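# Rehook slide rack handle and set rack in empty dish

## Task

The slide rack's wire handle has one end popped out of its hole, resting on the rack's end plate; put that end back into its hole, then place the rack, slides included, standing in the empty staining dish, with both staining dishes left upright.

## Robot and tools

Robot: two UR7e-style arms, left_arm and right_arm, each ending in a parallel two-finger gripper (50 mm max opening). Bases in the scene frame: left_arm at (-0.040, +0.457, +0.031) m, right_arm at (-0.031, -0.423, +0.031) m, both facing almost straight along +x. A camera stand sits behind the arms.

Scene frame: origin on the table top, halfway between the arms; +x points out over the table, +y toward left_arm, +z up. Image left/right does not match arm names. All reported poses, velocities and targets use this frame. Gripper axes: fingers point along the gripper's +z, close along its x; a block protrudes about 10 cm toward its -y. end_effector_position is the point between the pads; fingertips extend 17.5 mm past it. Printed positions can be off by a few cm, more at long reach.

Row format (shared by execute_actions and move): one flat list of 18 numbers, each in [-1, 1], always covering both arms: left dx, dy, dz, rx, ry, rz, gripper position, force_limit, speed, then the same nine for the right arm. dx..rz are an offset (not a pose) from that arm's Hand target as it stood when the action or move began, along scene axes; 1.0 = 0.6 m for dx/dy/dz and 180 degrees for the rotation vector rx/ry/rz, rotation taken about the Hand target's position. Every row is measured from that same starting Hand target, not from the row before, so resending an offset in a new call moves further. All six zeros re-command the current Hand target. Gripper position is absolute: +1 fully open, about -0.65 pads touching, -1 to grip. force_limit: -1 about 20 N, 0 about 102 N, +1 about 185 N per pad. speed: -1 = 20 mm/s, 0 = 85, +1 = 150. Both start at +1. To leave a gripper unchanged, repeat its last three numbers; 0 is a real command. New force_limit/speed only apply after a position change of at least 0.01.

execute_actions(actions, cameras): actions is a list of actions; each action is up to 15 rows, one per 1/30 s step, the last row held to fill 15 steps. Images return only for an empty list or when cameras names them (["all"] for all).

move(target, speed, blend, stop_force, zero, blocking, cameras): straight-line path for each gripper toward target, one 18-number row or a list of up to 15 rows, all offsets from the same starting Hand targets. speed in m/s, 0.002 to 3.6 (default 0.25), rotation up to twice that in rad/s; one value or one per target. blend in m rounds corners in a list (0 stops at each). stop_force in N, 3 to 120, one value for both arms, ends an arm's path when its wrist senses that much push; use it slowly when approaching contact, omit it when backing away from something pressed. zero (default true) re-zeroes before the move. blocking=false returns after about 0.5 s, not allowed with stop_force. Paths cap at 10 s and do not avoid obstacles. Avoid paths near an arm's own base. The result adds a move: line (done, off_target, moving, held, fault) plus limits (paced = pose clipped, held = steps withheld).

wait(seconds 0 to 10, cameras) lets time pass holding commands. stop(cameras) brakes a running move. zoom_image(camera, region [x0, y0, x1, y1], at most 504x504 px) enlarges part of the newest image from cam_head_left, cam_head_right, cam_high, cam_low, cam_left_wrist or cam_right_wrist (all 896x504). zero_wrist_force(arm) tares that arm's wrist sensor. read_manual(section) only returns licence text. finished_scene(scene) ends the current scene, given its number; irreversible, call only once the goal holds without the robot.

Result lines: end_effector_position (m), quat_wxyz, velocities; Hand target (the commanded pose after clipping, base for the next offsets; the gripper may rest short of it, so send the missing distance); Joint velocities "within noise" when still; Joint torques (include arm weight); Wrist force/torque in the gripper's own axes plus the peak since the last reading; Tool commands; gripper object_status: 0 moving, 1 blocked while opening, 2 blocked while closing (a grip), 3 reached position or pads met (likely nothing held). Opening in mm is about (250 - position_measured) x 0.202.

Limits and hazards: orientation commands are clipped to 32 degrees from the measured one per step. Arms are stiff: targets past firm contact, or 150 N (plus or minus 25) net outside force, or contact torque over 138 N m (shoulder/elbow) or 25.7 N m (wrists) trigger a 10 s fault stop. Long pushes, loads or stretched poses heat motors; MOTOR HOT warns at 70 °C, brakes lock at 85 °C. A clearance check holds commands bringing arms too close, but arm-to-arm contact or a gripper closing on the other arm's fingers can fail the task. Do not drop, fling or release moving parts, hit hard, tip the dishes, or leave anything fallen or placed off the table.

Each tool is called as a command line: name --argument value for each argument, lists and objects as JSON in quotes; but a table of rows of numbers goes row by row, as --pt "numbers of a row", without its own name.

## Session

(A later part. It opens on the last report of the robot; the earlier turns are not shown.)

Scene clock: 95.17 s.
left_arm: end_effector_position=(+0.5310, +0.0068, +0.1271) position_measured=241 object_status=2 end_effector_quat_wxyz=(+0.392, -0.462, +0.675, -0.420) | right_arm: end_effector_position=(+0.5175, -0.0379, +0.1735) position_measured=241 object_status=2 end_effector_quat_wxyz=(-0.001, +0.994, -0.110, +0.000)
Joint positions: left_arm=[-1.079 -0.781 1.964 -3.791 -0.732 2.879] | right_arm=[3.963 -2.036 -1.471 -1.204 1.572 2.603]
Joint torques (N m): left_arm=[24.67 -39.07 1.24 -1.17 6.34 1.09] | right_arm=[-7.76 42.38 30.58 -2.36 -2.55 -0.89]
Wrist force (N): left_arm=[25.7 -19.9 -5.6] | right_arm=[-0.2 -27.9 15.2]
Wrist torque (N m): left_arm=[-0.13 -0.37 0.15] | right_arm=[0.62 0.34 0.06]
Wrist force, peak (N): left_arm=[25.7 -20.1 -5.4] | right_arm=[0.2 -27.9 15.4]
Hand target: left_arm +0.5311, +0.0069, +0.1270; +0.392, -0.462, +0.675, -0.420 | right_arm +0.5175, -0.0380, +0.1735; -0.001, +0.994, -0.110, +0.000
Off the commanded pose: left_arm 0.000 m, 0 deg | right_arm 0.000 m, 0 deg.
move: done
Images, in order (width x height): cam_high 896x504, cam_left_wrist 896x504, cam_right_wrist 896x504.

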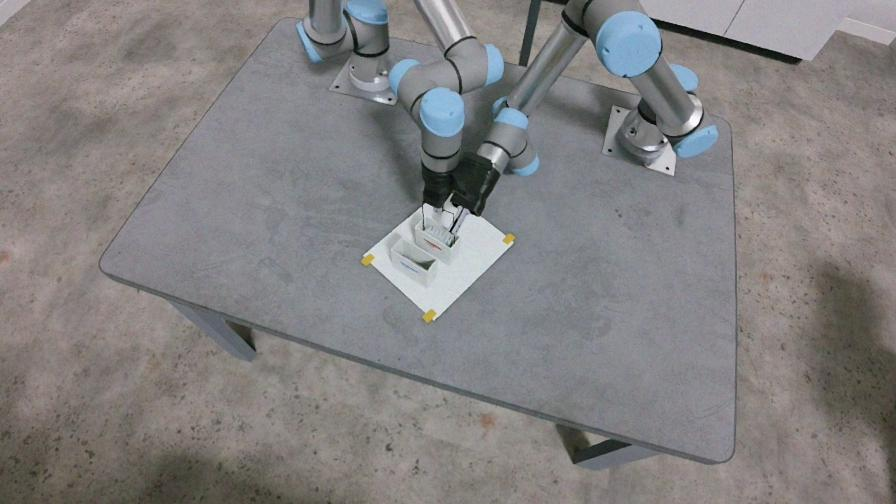

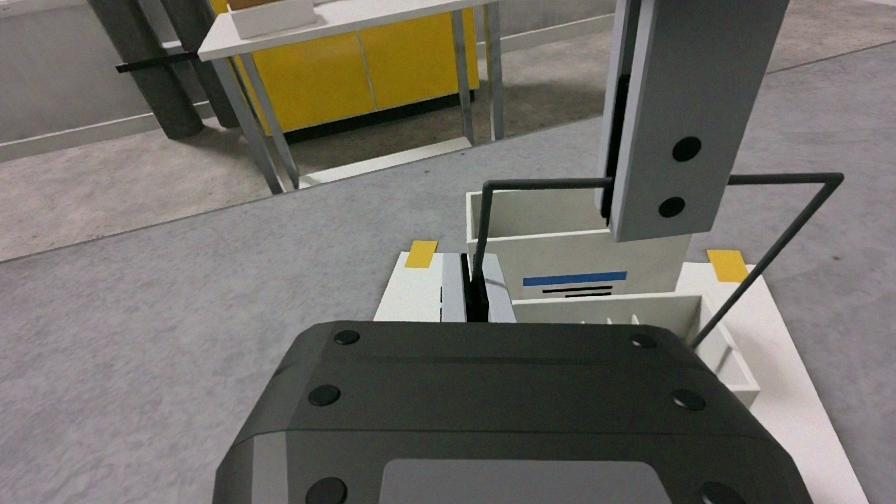

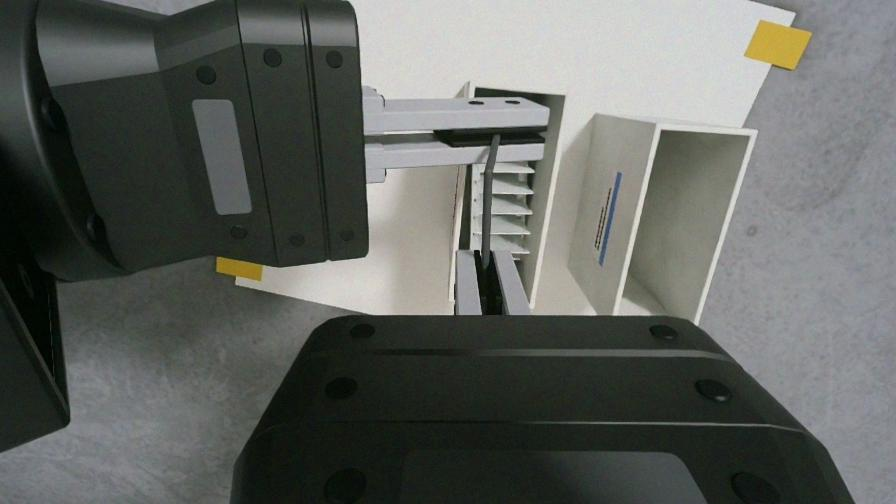

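move --target '[0.0031,0.0137,-0.0203,-0.0433,0.0097,0,-1,-0.9,-0.6,0.0055,0.0247,-0.0112,-0.0433,0.0097,0,-1,-0.9,-0.6]' --speed 0.03 --cameras '["cam_left_wrist","cam_right_wrist","cam_high"]'

zoom_image --camera "cam_right_wrist" --region '[380, 60, 580, 320]'

zoom_image --camera "cam_high" --region '[410, 205, 470, 265]'

Scene clock: 99.27 s.
left_arm: end_effector_position=(+0.5330, +0.0151, +0.1147) position_measured=241 object_status=2 end_effector_quat_wxyz=(+0.349, -0.494, +0.651, -0.458) | right_arm: end_effector_position=(+0.5208, -0.0231, +0.1667) position_measured=241 object_status=2 end_effector_quat_wxyz=(+0.069, +0.992, -0.109, -0.008) end_effector_velocity=(+0.000, +0.000, +0.002) end_effector_angular_velocity=(+0.006, -0.005, +0.001)
Joint positions: left_arm=[-1.053 -0.752 1.983 -3.882 -0.797 2.787] | right_arm=[4.001 -2.125 -1.325 -1.384 1.505 2.645]
Joint velocities: left_arm=[within noise] | right_arm=[0 0.004 -0.004 0.007 0 -0.001]
Joint torques (N m): left_arm=[1.22 -21.2 6.24 7.46 -1.15 2.08] | right_arm=[-5.09 30.15 -3.32 3.44 -0.9 -1.24]
Wrist force (N): left_arm=[3.2 -46.3 -12.0] | right_arm=[-11.7 10.4 -37.7]
Wrist torque (N m): left_arm=[-0.57 -0.27 -0.13] | right_arm=[0.56 0.36 0.02]
Wrist force, peak (N): left_arm=[14.1 -49.6 -21.8] | right_arm=[-11.7 10.2 -40.7]
Hand target: left_arm +0.5329, +0.0151, +0.1148; +0.350, -0.494, +0.651, -0.458 | right_arm +0.5208, -0.0232, +0.1668; +0.069, +0.992, -0.109, -0.008
Off the commanded pose: left_arm 0.000 m, 0 deg | right_arm 0.000 m, 0 deg.
move: done
Images, in order (width x height): cam_high 896x504, cam_left_wrist 896x504, cam_right_wrist 896x504.

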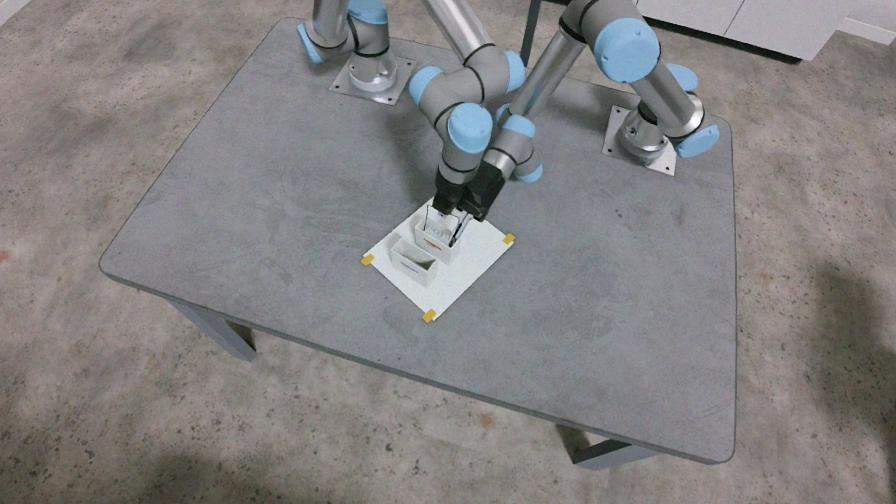

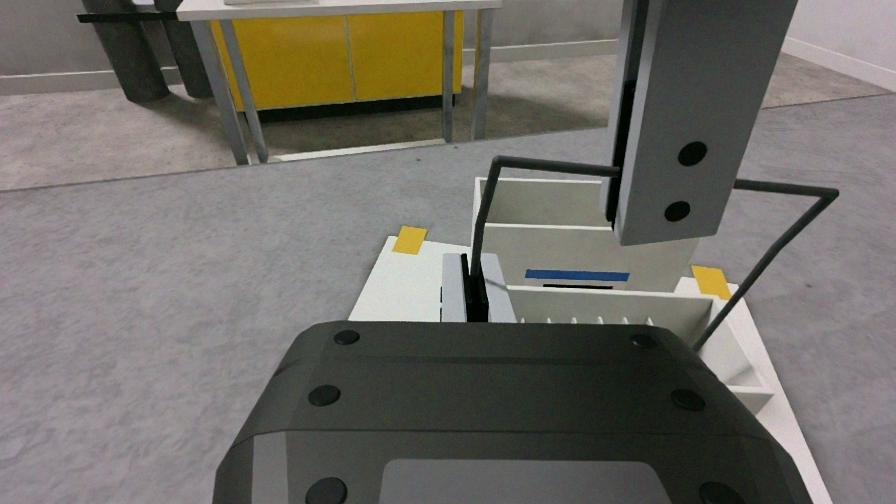

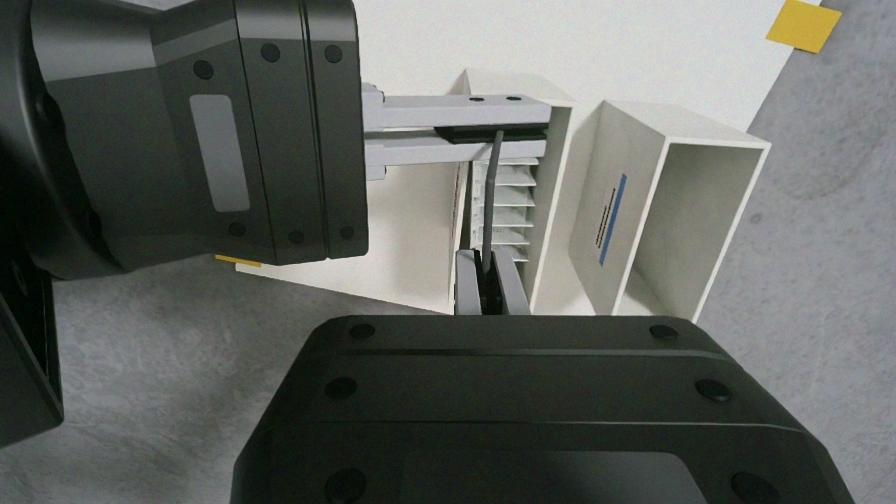

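Scaled by 1.938 from the camera's 896x504 image, which has a finer 1280x720 frame.

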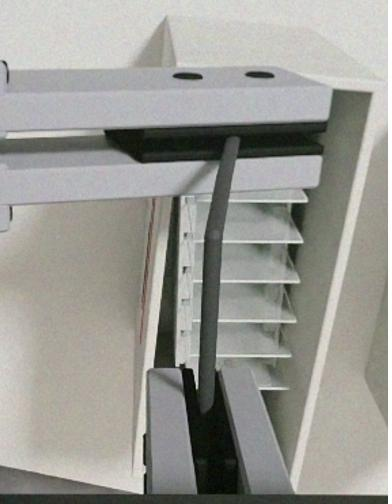

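Scaled by 8.400 from the camera's 896x504 image, which has a finer 1280x720 frame.

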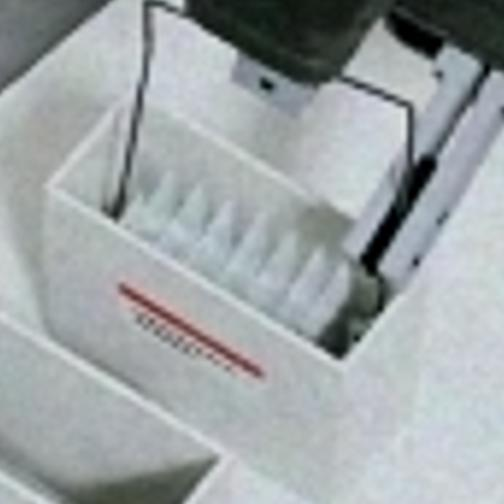

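move --target '[-0.0031,-0.0137,0.0203,0.0433,-0.0097,0,-1,-0.9,-0.6,-0.0055,-0.0247,0.0112,0.0433,-0.0097,0,-1,-0.9,-0.6]' --speed 0.03 --cameras '["cam_left_wrist","cam_right_wrist","cam_high"]'

zoom_image --camera "cam_right_wrist" --region '[430, 60, 590, 220]'

zoom_image --camera "cam_high" --region '[435, 225, 465, 255]'

Scene clock: 103.47 s.
left_arm: end_effector_position=(+0.5311, +0.0068, +0.1271) position_measured=241 object_status=2 end_effector_quat_wxyz=(+0.392, -0.462, +0.676, -0.420) | right_arm: end_effector_position=(+0.5174, -0.0381, +0.1735) position_measured=241 object_status=2 end_effector_quat_wxyz=(-0.001, +0.994, -0.110, +0.000) end_effector_velocity=(+0.000, +0.000, +0.000) end_effector_angular_velocity=(-0.004, +0.004, -0.001)
Joint positions: left_arm=[-1.079 -0.781 1.963 -3.791 -0.731 2.879] | right_arm=[3.963 -2.036 -1.472 -1.204 1.572 2.603]
Joint velocities: left_arm=[within noise] | right_arm=[0 -0.002 0.004 -0.007 0 0.001]
Joint torques (N m): left_arm=[1.52 -42.48 -12.58 -5.25 0.84 -2.36] | right_arm=[1.14 37.41 38.1 -0.15 -1.82 0.31]
Wrist force (N): left_arm=[4.0 -4.4 -0.4] | right_arm=[-1.5 -2.8 5.5]
Wrist torque (N m): left_arm=[0.27 -0.47 -0.03] | right_arm=[0.29 0.30 0.31]
Wrist force, peak (N): left_arm=[3.1 -46.5 -11.9] | right_arm=[-11.7 10.8 -37.8]
Hand target: left_arm +0.5311, +0.0069, +0.1270; +0.392, -0.462, +0.675, -0.420 | right_arm +0.5175, -0.0380, +0.1735; -0.001, +0.994, -0.110, +0.000
Off the commanded pose: left_arm 0.000 m, 0 deg | right_arm 0.000 m, 0 deg.
move: done
Images, in order (width x height): cam_high 896x504, cam_left_wrist 896x504, cam_right_wrist 896x504.

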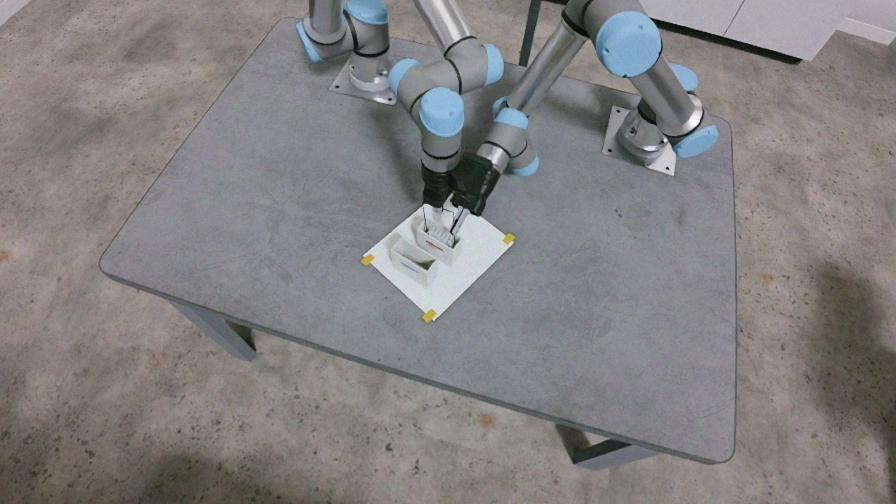

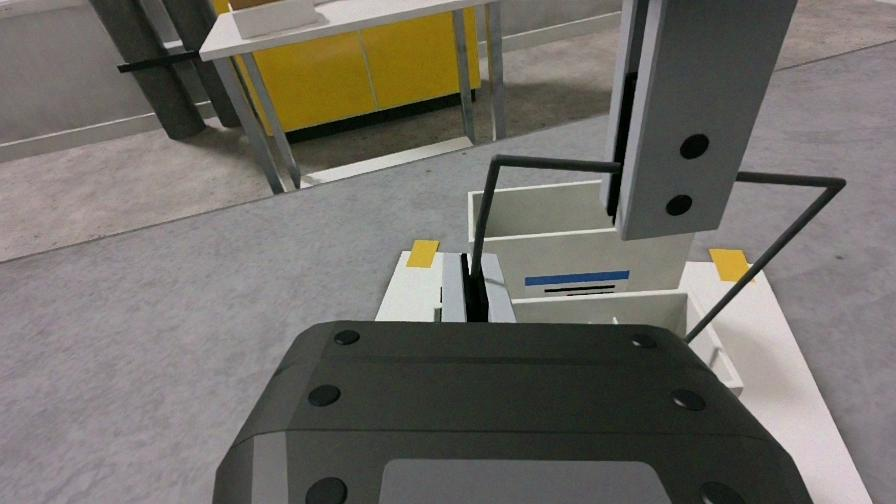

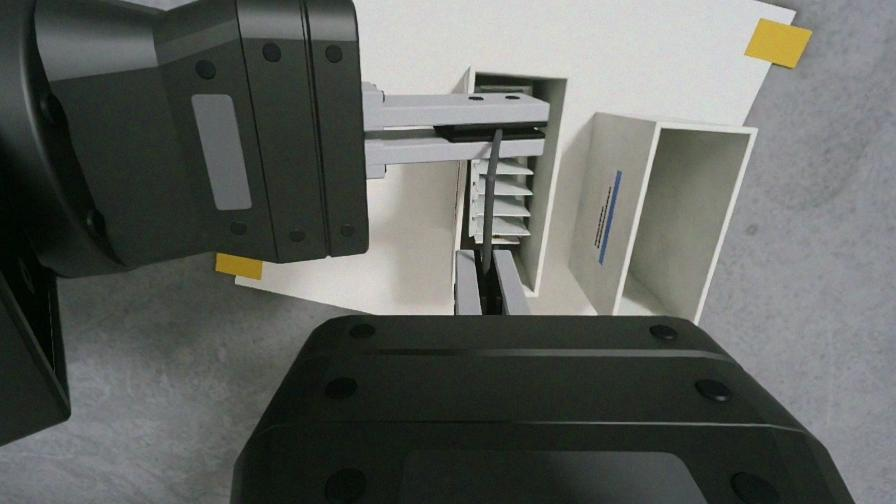

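Scaled by 3.150 from the camera's 896x504 image, which has a finer 1280x720 frame.

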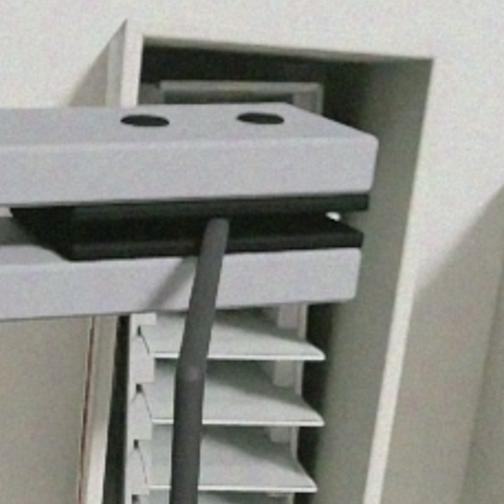

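Scaled by 16.800 from the camera's 896x504 image, which has a finer 1280x720 frame.

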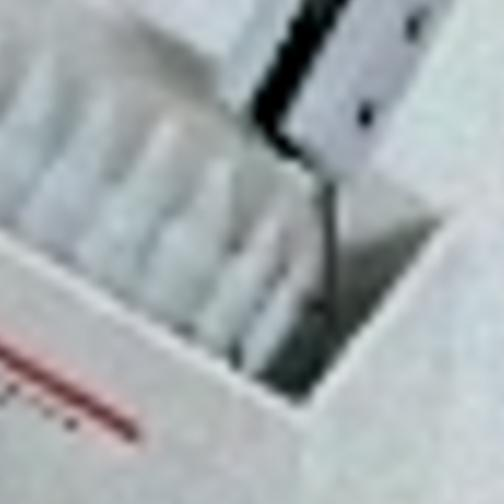

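move --pt "0 0 0 0 0 0 0.3 -0.9 -0.6 0 0 0 0 0 0 -1 -0.9 -0.6" --pt "-0.163 0.036 0.06 0 0 0 0.3 -0.9 -0.6 0 0 0 0 0 0 -1 -0.9 -0.6" --speed 0.12 --cameras '["cam_left_wrist","cam_right_wrist","cam_high"]'

zoom_image --camera "cam_left_wrist" --region '[400, 30, 700, 320]'

zoom_image --camera "cam_right_wrist" --region '[430, 60, 590, 220]'

Scene clock: 107.67 s.
left_arm: end_effector_position=(+0.4333, +0.0284, +0.1630) position_measured=107 object_status=3 end_effector_quat_wxyz=(+0.392, -0.462, +0.675, -0.420) | right_arm: end_effector_position=(+0.5175, -0.0380, +0.1735) position_measured=241 object_status=2 end_effector_quat_wxyz=(-0.001, +0.994, -0.110, +0.000)
Joint positions: left_arm=[-1.262 -0.976 2.229 -3.725 -0.58 2.708] | right_arm=[3.963 -2.036 -1.472 -1.204 1.572 2.603]
Joint torques (N m): left_arm=[-1.01 -35.52 -7.64 -5.34 -1.25 1.72] | right_arm=[11.59 37.92 38.89 2.75 2.74 0.94]
Wrist force (N): left_arm=[-0.7 -2.0 -0.2] | right_arm=[-1.6 2.5 3.4]
Wrist torque (N m): left_arm=[0.33 -0.34 -0.34] | right_arm=[0.53 0.33 0.29]
Wrist force, peak (N): left_arm=[3.9 -4.6 -0.2] | right_arm=[-1.2 4.5 5.2]
Hand target: left_arm +0.4333, +0.0285, +0.1630; +0.392, -0.462, +0.675, -0.420 | right_arm +0.5175, -0.0380, +0.1735; -0.001, +0.994, -0.110, +0.000
Off the commanded pose: left_arm 0.000 m, 0 deg | right_arm 0.000 m, 0 deg.
move: done
Images, in order (width x height): cam_high 896x504, cam_left_wrist 896x504, cam_right_wrist 896x504.

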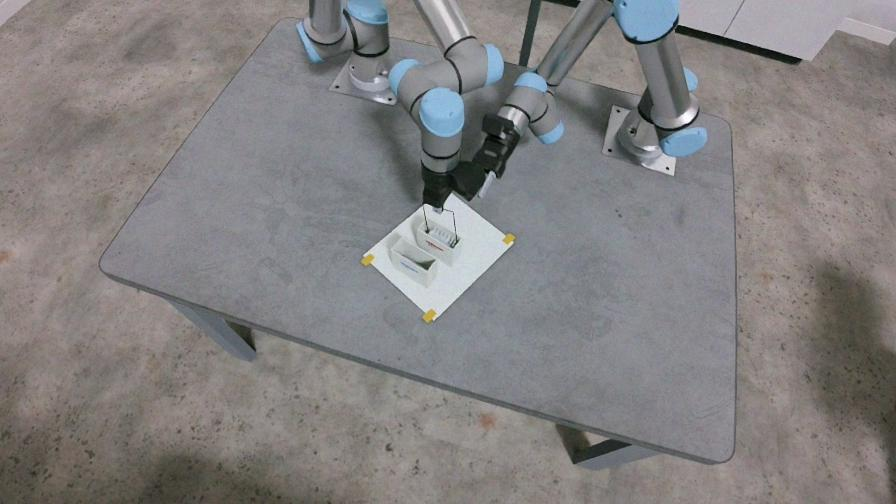

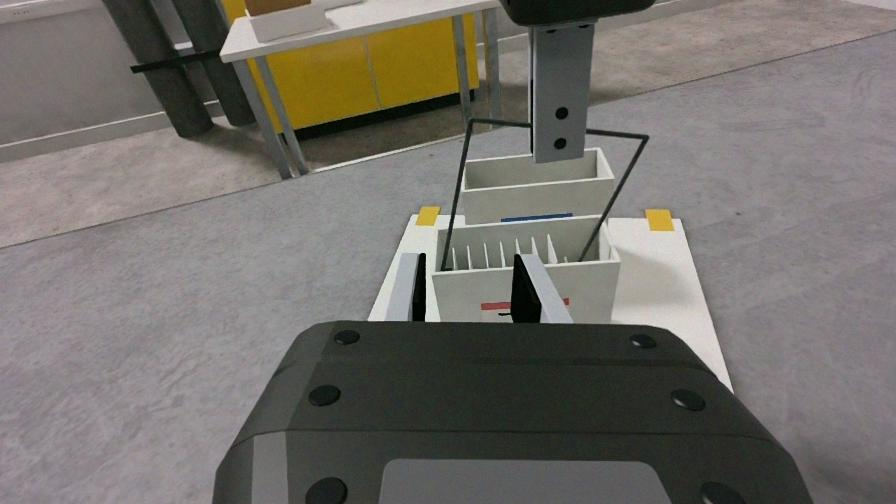

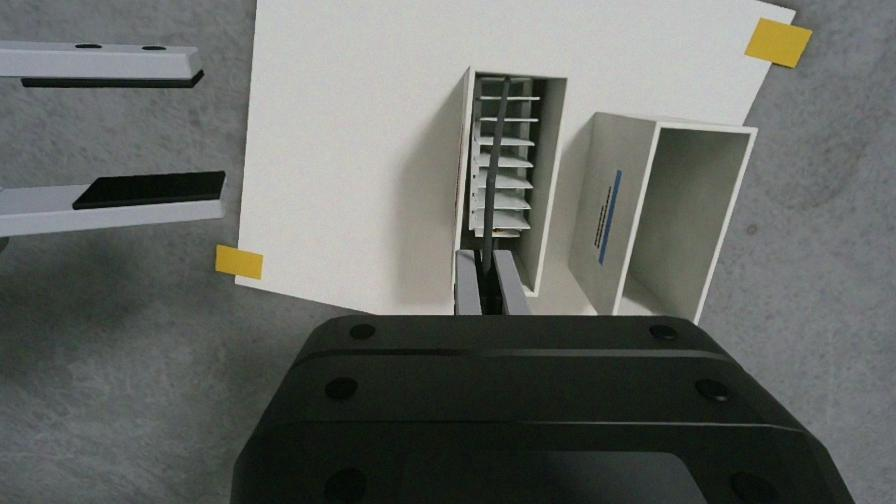

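Scaled by 1.680 from the camera's 896x504 image, which has a finer 1280x720 frame.

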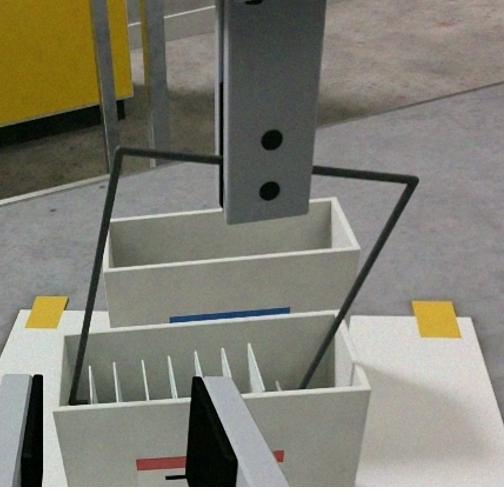

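Scaled by 3.150 from the camera's 896x504 image, which has a finer 1280x720 frame.

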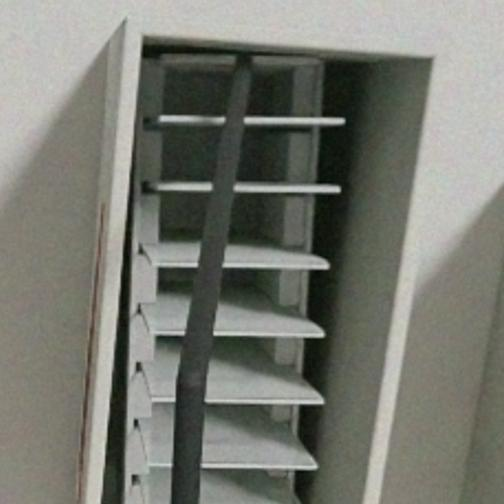

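zoom_image --camera "cam_left_wrist" --region '[425, 215, 505, 280]'

zoom_image --camera "cam_right_wrist" --region '[465, 65, 545, 125]'

zoom_image --camera "cam_left_wrist" --region '[540, 210, 630, 280]'

Scaled by 6.300 from the camera's 896x504 image, which has a finer 1280x720 frame.

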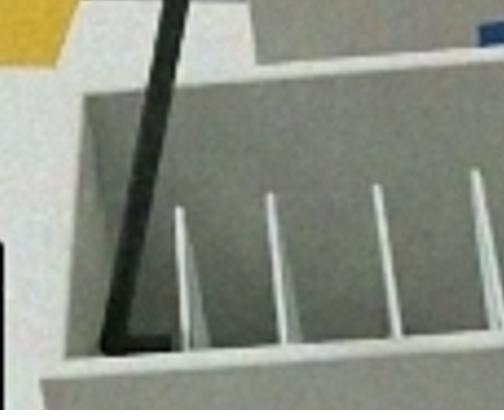

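Scaled by 6.300 from the camera's 896x504 image, which has a finer 1280x720 frame.

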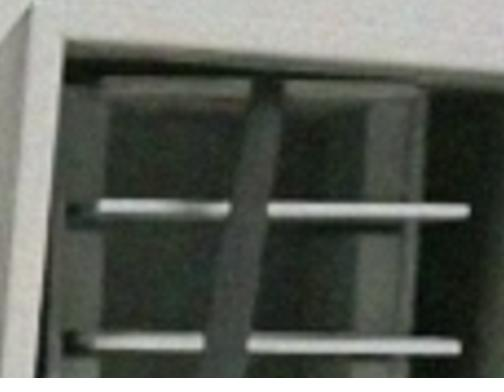

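Scaled by 5.600 from the camera's 896x504 image, which has a finer 1280x720 frame.

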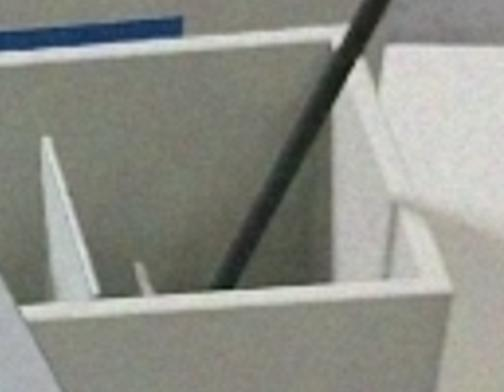

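move --pt "0 0 0 0 0 0 0.3 -0.9 -0.6 0.0039 0.0176 -0.0073 -0.0304 0.0068 0 -1 -0.9 -0.6" --pt "0 0 0 0 0 0 0.3 -0.9 -0.6 -0.0004 -0.002 -0.0073 -0.0304 0.0068 0 -1 -0.9 -0.6" --speed 0.03 --cameras '["cam_left_wrist","cam_right_wrist"]'

zoom_image --camera "cam_left_wrist" --region '[400, 30, 700, 320]'

zoom_image --camera "cam_left_wrist" --region '[425, 215, 505, 280]'

zoom_image --camera "cam_right_wrist" --region '[430, 60, 590, 220]'

Scene clock: 115.93 s.
left_arm: end_effector_position=(+0.4333, +0.0285, +0.1630) position_measured=107 object_status=3 end_effector_quat_wxyz=(+0.392, -0.462, +0.675, -0.420) | right_arm: end_effector_position=(+0.5173, -0.0394, +0.1691) position_measured=241 object_status=2 end_effector_quat_wxyz=(+0.048, +0.993, -0.110, -0.006) end_effector_velocity=(+0.001, +0.002, +0.001) end_effector_angular_velocity=(+0.003, -0.001, -0.002)
Joint positions: left_arm=[-1.262 -0.976 2.229 -3.725 -0.58 2.708] | right_arm=[3.981 -2.076 -1.403 -1.318 1.523 2.623]
Joint velocities: left_arm=[within noise] | right_arm=[0 -0.003 0.006 -0.001 0.001 0.002]
Joint torques (N m): left_arm=[-9.06 -38.17 -1.02 -5.43 3.15 0.06] | right_arm=[5.48 35.53 40.12 1.19 -3.23 0.55]
Wrist force (N): left_arm=[-0.8 -1.6 -0.1] | right_arm=[-1.8 1.7 3.4]
Wrist torque (N m): left_arm=[0.39 -0.34 -0.35] | right_arm=[0.55 0.37 0.28]
Wrist force, peak (N): left_arm=[-0.9 -2.1 -0.2] | right_arm=[-1.5 3.0 4.0]
Hand target: left_arm +0.4333, +0.0285, +0.1630; +0.392, -0.462, +0.675, -0.420 | right_arm +0.5172, -0.0392, +0.1691; +0.048, +0.993, -0.110, -0.006
Off the commanded pose: left_arm 0.000 m, 0 deg | right_arm 0.000 m, 0 deg.
move: done
Images, in order (width x height): cam_left_wrist 896x504, cam_right_wrist 896x504.

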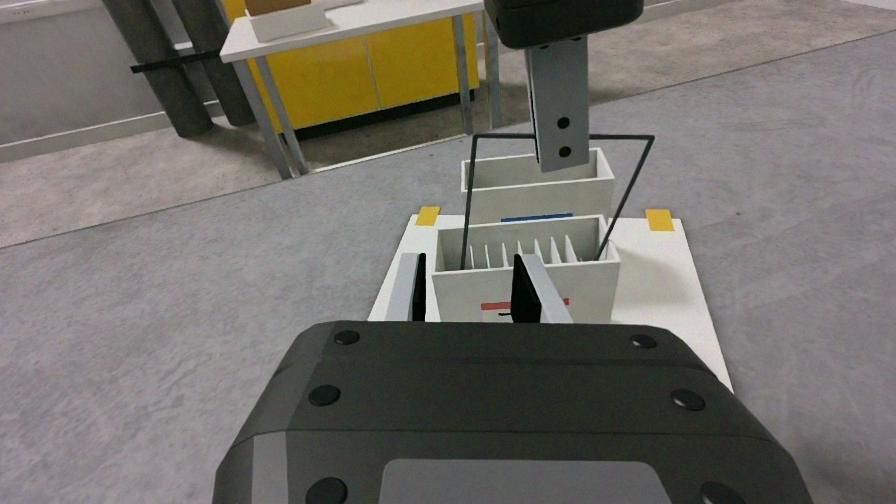

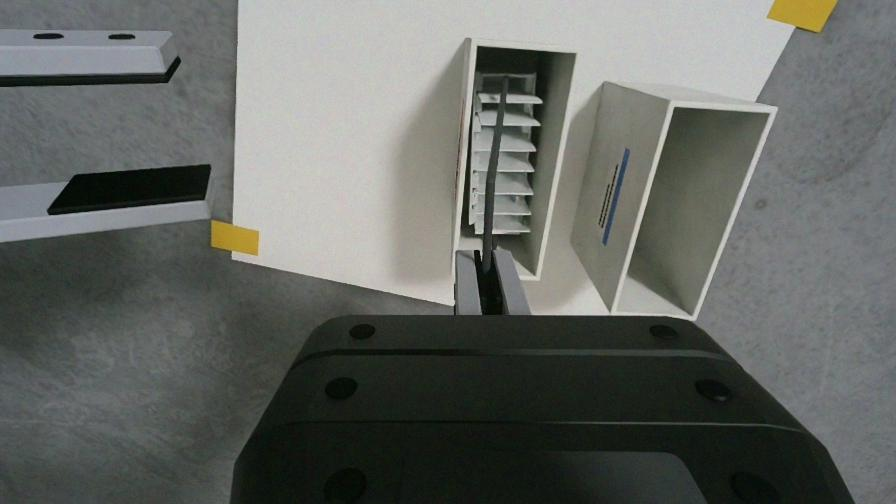

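Scaled by 1.680 from the camera's 896x504 image, which has a finer 1280x720 frame.

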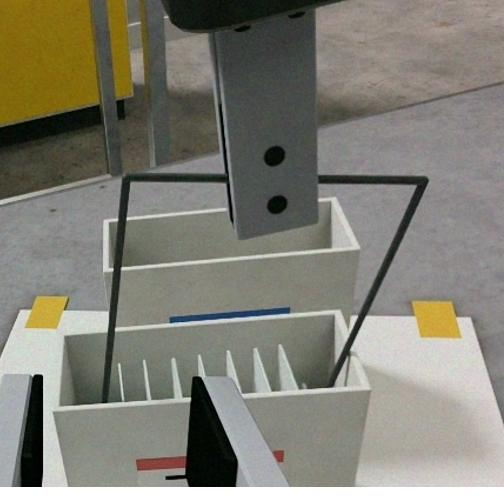

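Scaled by 6.300 from the camera's 896x504 image, which has a finer 1280x720 frame.

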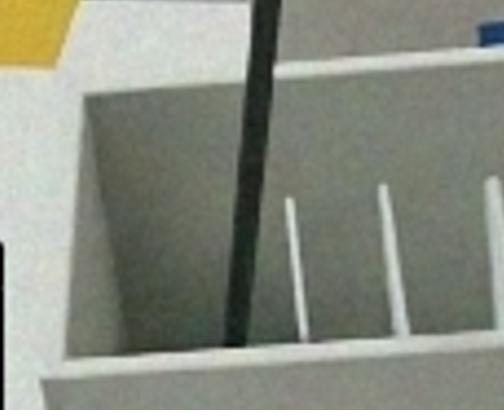

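Scaled by 3.150 from the camera's 896x504 image, which has a finer 1280x720 frame.

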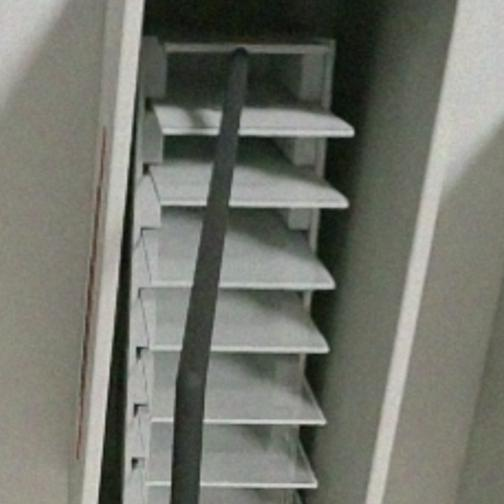

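move --target '[0.1635,-0.0328,-0.06,0,0,0,0.3,-0.9,-0.6,0,0,0,0,0,0,-1,-0.9,-0.6]' --speed 0.12

move --target '[0,0,0,0,0,0,-1,-0.9,-0.6,0,0,0,0,0,0,-1,-0.9,-0.6]' --cameras '["cam_left_wrist","cam_right_wrist","cam_high"]'

zoom_image --camera "cam_right_wrist" --region '[400, 20, 600, 280]'

zoom_image --camera "cam_high" --region '[410, 205, 470, 265]'

Scene clock: 122.37 s.
left_arm: end_effector_position=(+0.5314, +0.0088, +0.1270) position_measured=107 object_status=3 end_effector_quat_wxyz=(+0.392, -0.462, +0.675, -0.420) | right_arm: end_effector_position=(+0.5172, -0.0392, +0.1691) position_measured=241 object_status=2 end_effector_quat_wxyz=(+0.048, +0.993, -0.110, -0.006)
Joint positions: left_arm=[-1.077 -0.782 1.967 -3.795 -0.733 2.88] | right_arm=[3.982 -2.076 -1.403 -1.318 1.523 2.624]
Joint torques (N m): left_arm=[-3.71 -44.05 -14.59 -0.45 3.39 -2.16] | right_arm=[11.66 36.93 37.91 0.46 -1.86 0.79]
Wrist force (N): left_arm=[-0.5 -1.9 0.2] | right_arm=[-1.5 2.0 3.3]
Wrist torque (N m): left_arm=[0.38 -0.34 -0.26] | right_arm=[0.58 0.33 0.27]
Wrist force, peak (N): left_arm=[-0.6 -1.9 -2.3] | right_arm=[-1.9 2.0 3.6]
Hand target: left_arm +0.5314, +0.0088, +0.1270; +0.392, -0.462, +0.675, -0.420 | right_arm +0.5172, -0.0392, +0.1691; +0.048, +0.993, -0.110, -0.006
Off the commanded pose: left_arm 0.000 m, 0 deg | right_arm 0.000 m, 0 deg.
move: done

Scene clock: 123.13 s.
left_arm: end_effector_position=(+0.5313, +0.0086, +0.1270) position_measured=233 object_status=2 end_effector_quat_wxyz=(+0.392, -0.462, +0.675, -0.420) | right_arm: end_effector_position=(+0.5173, -0.0390, +0.1691) position_measured=241 object_status=2 end_effector_quat_wxyz=(+0.048, +0.993, -0.110, -0.006)
Joint positions: left_arm=[-1.077 -0.782 1.967 -3.795 -0.734 2.88] | right_arm=[3.982 -2.076 -1.403 -1.318 1.523 2.624]
Joint torques (N m): left_arm=[15.23 -38.11 -5.96 -0.55 5.78 -1.31] | right_arm=[-5.46 41.8 23.34 -3.97 -1.19 0.74]
Wrist force (N): left_arm=[25.5 -12.1 -3.5] | right_arm=[0.2 -26.6 6.3]
Wrist torque (N m): left_arm=[0.18 -0.43 0.22] | right_arm=[0.74 0.37 0.26]
Wrist force, peak (N): left_arm=[25.5 -12.0 -3.6] | right_arm=[0.3 -27.2 6.1]
Hand target: left_arm +0.5314, +0.0088, +0.1270; +0.392, -0.462, +0.675, -0.420 | right_arm +0.5172, -0.0392, +0.1691; +0.048, +0.993, -0.110, -0.006
Off the commanded pose: left_arm 0.000 m, 0 deg | right_arm 0.000 m, 0 deg.
move: done
Images, in order (width x height): cam_high 896x504, cam_left_wrist 896x504, cam_right_wrist 896x504.

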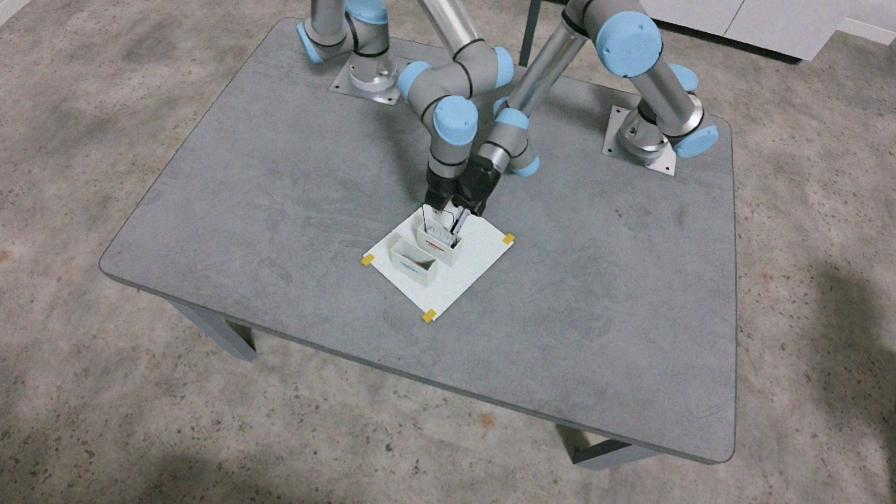

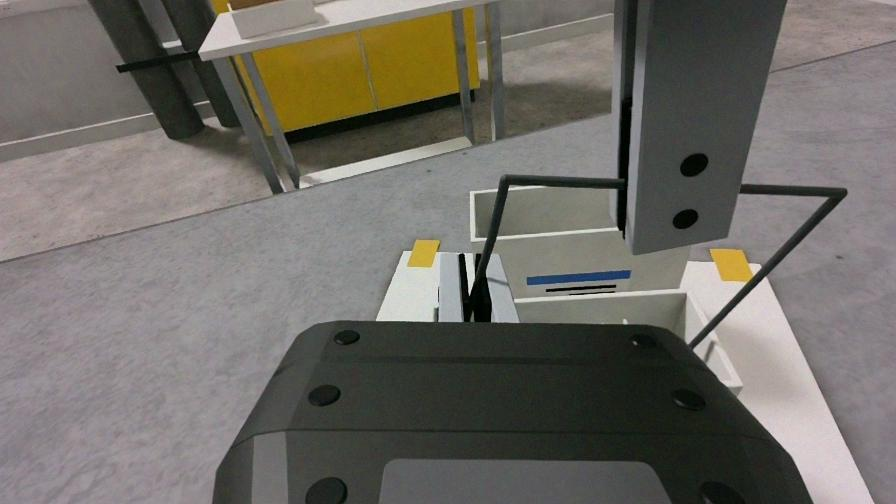

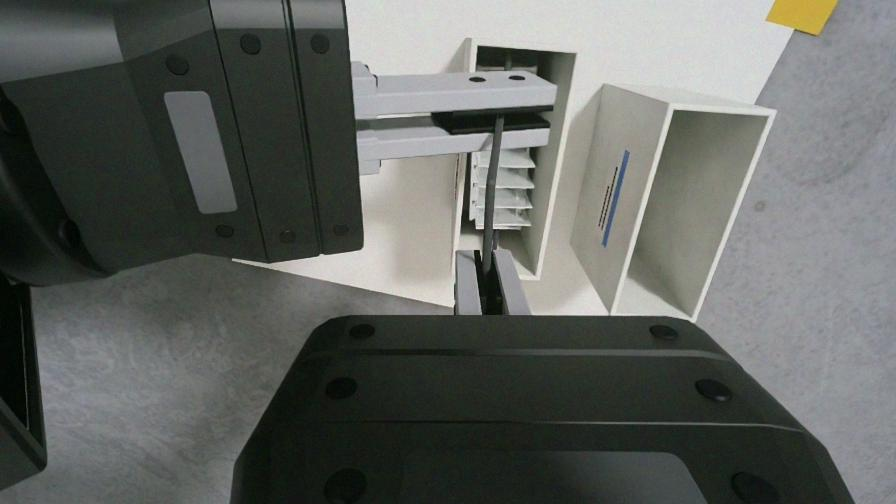

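Scaled by 1.938 from the camera's 896x504 image, which has a finer 1280x720 frame.

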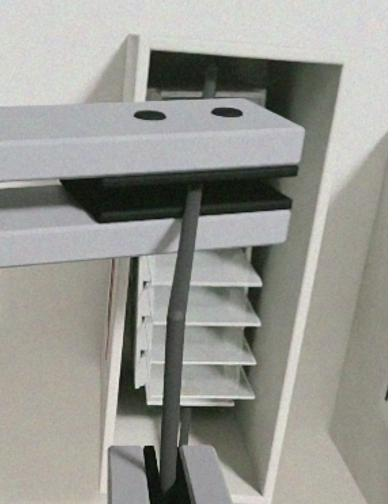

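Scaled by 8.400 from the camera's 896x504 image, which has a finer 1280x720 frame.

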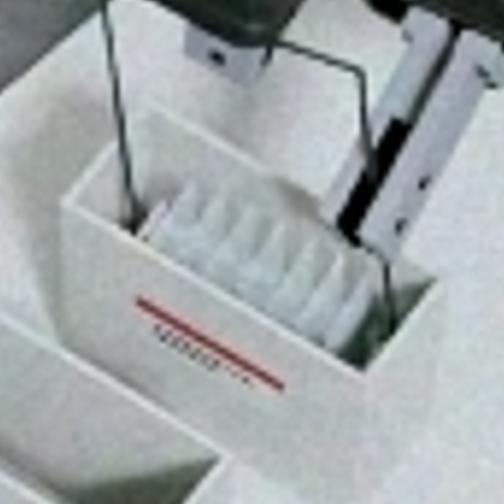

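move --pt "0.0007 0.0033 0 0 0 0 -1 -0.9 -0.6 0 0 0 0 0 0 -1 -0.9 -0.6" --pt "0.0024 0.0106 -0.0096 -0.0233 0.0052 0 -1 -0.9 -0.6 0.0029 0.013 -0.0038 -0.0233 0.0052 0 -1 -0.9 -0.6" --speed 0.03 --cameras '["cam_left_wrist","cam_right_wrist","cam_high"]'

zoom_image --camera "cam_right_wrist" --region '[400, 20, 600, 280]'

zoom_image --camera "cam_high" --region '[410, 205, 470, 265]'

Scene clock: 127.80 s.
left_arm: end_effector_position=(+0.5328, +0.0152, +0.1212) position_measured=233 object_status=2 end_effector_quat_wxyz=(+0.369, -0.480, +0.663, -0.441) | right_arm: end_effector_position=(+0.5190, -0.0313, +0.1668) position_measured=241 object_status=2 end_effector_quat_wxyz=(+0.085, +0.990, -0.109, -0.010) end_effector_velocity=(-0.001, -0.001, -0.001) end_effector_angular_velocity=(-0.001, +0.002, +0.001)
Joint positions: left_arm=[-1.06 -0.77 1.981 -3.845 -0.771 2.833] | right_arm=[4.001 -2.125 -1.321 -1.418 1.489 2.647]
Joint velocities: left_arm=[within noise] | right_arm=[0 0.002 -0.005 0.001 0 -0.001]
Joint torques (N m): left_arm=[25.77 -38.02 3.61 0.11 10.98 1.56] | right_arm=[-16.71 50.02 -1.84 -4.47 -4.23 -1.12]
Wrist force (N): left_arm=[38.2 -11.1 -2.0] | right_arm=[-2.0 -33.5 -11.1]
Wrist torque (N m): left_arm=[0.16 -0.44 0.37] | right_arm=[0.43 0.34 0.04]
Wrist force, peak (N): left_arm=[42.6 -21.3 -6.1] | right_arm=[0.9 -45.0 8.0]
Hand target: left_arm +0.5328, +0.0151, +0.1212; +0.370, -0.480, +0.663, -0.440 | right_arm +0.5190, -0.0314, +0.1668; +0.085, +0.990, -0.109, -0.010
Off the commanded pose: left_arm 0.000 m, 0 deg | right_arm 0.000 m, 0 deg.
move: done
Images, in order (width x height): cam_high 896x504, cam_left_wrist 896x504, cam_right_wrist 896x504.

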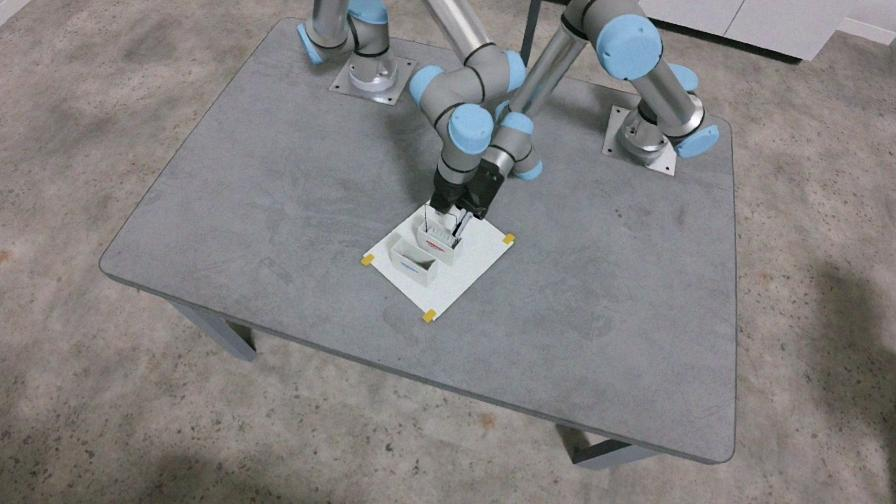

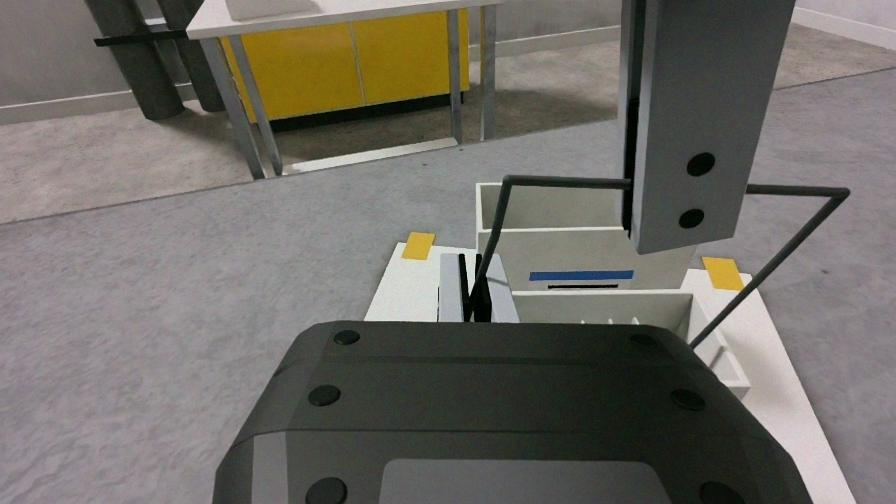

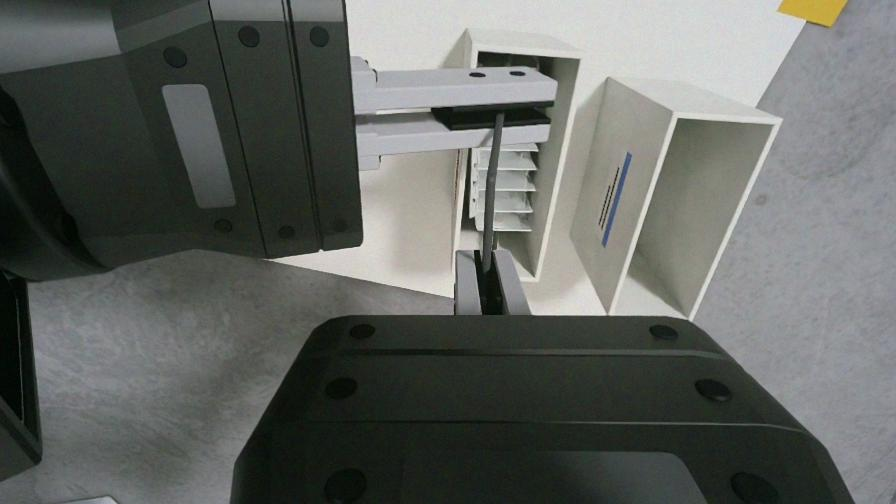

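Scaled by 1.938 from the camera's 896x504 image, which has a finer 1280x720 frame.

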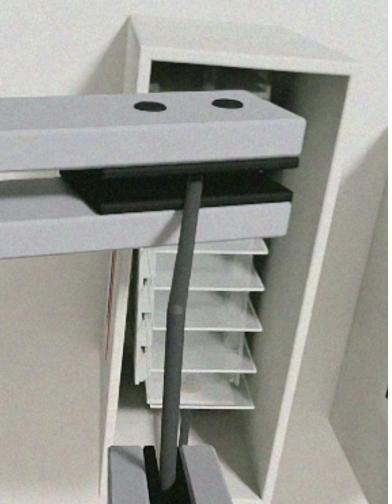

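Scaled by 8.400 from the camera's 896x504 image, which has a finer 1280x720 frame.

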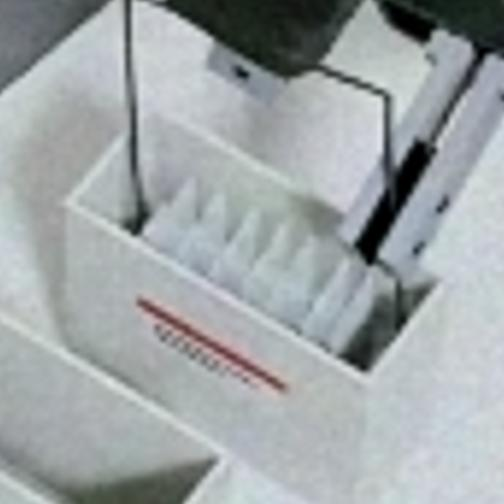

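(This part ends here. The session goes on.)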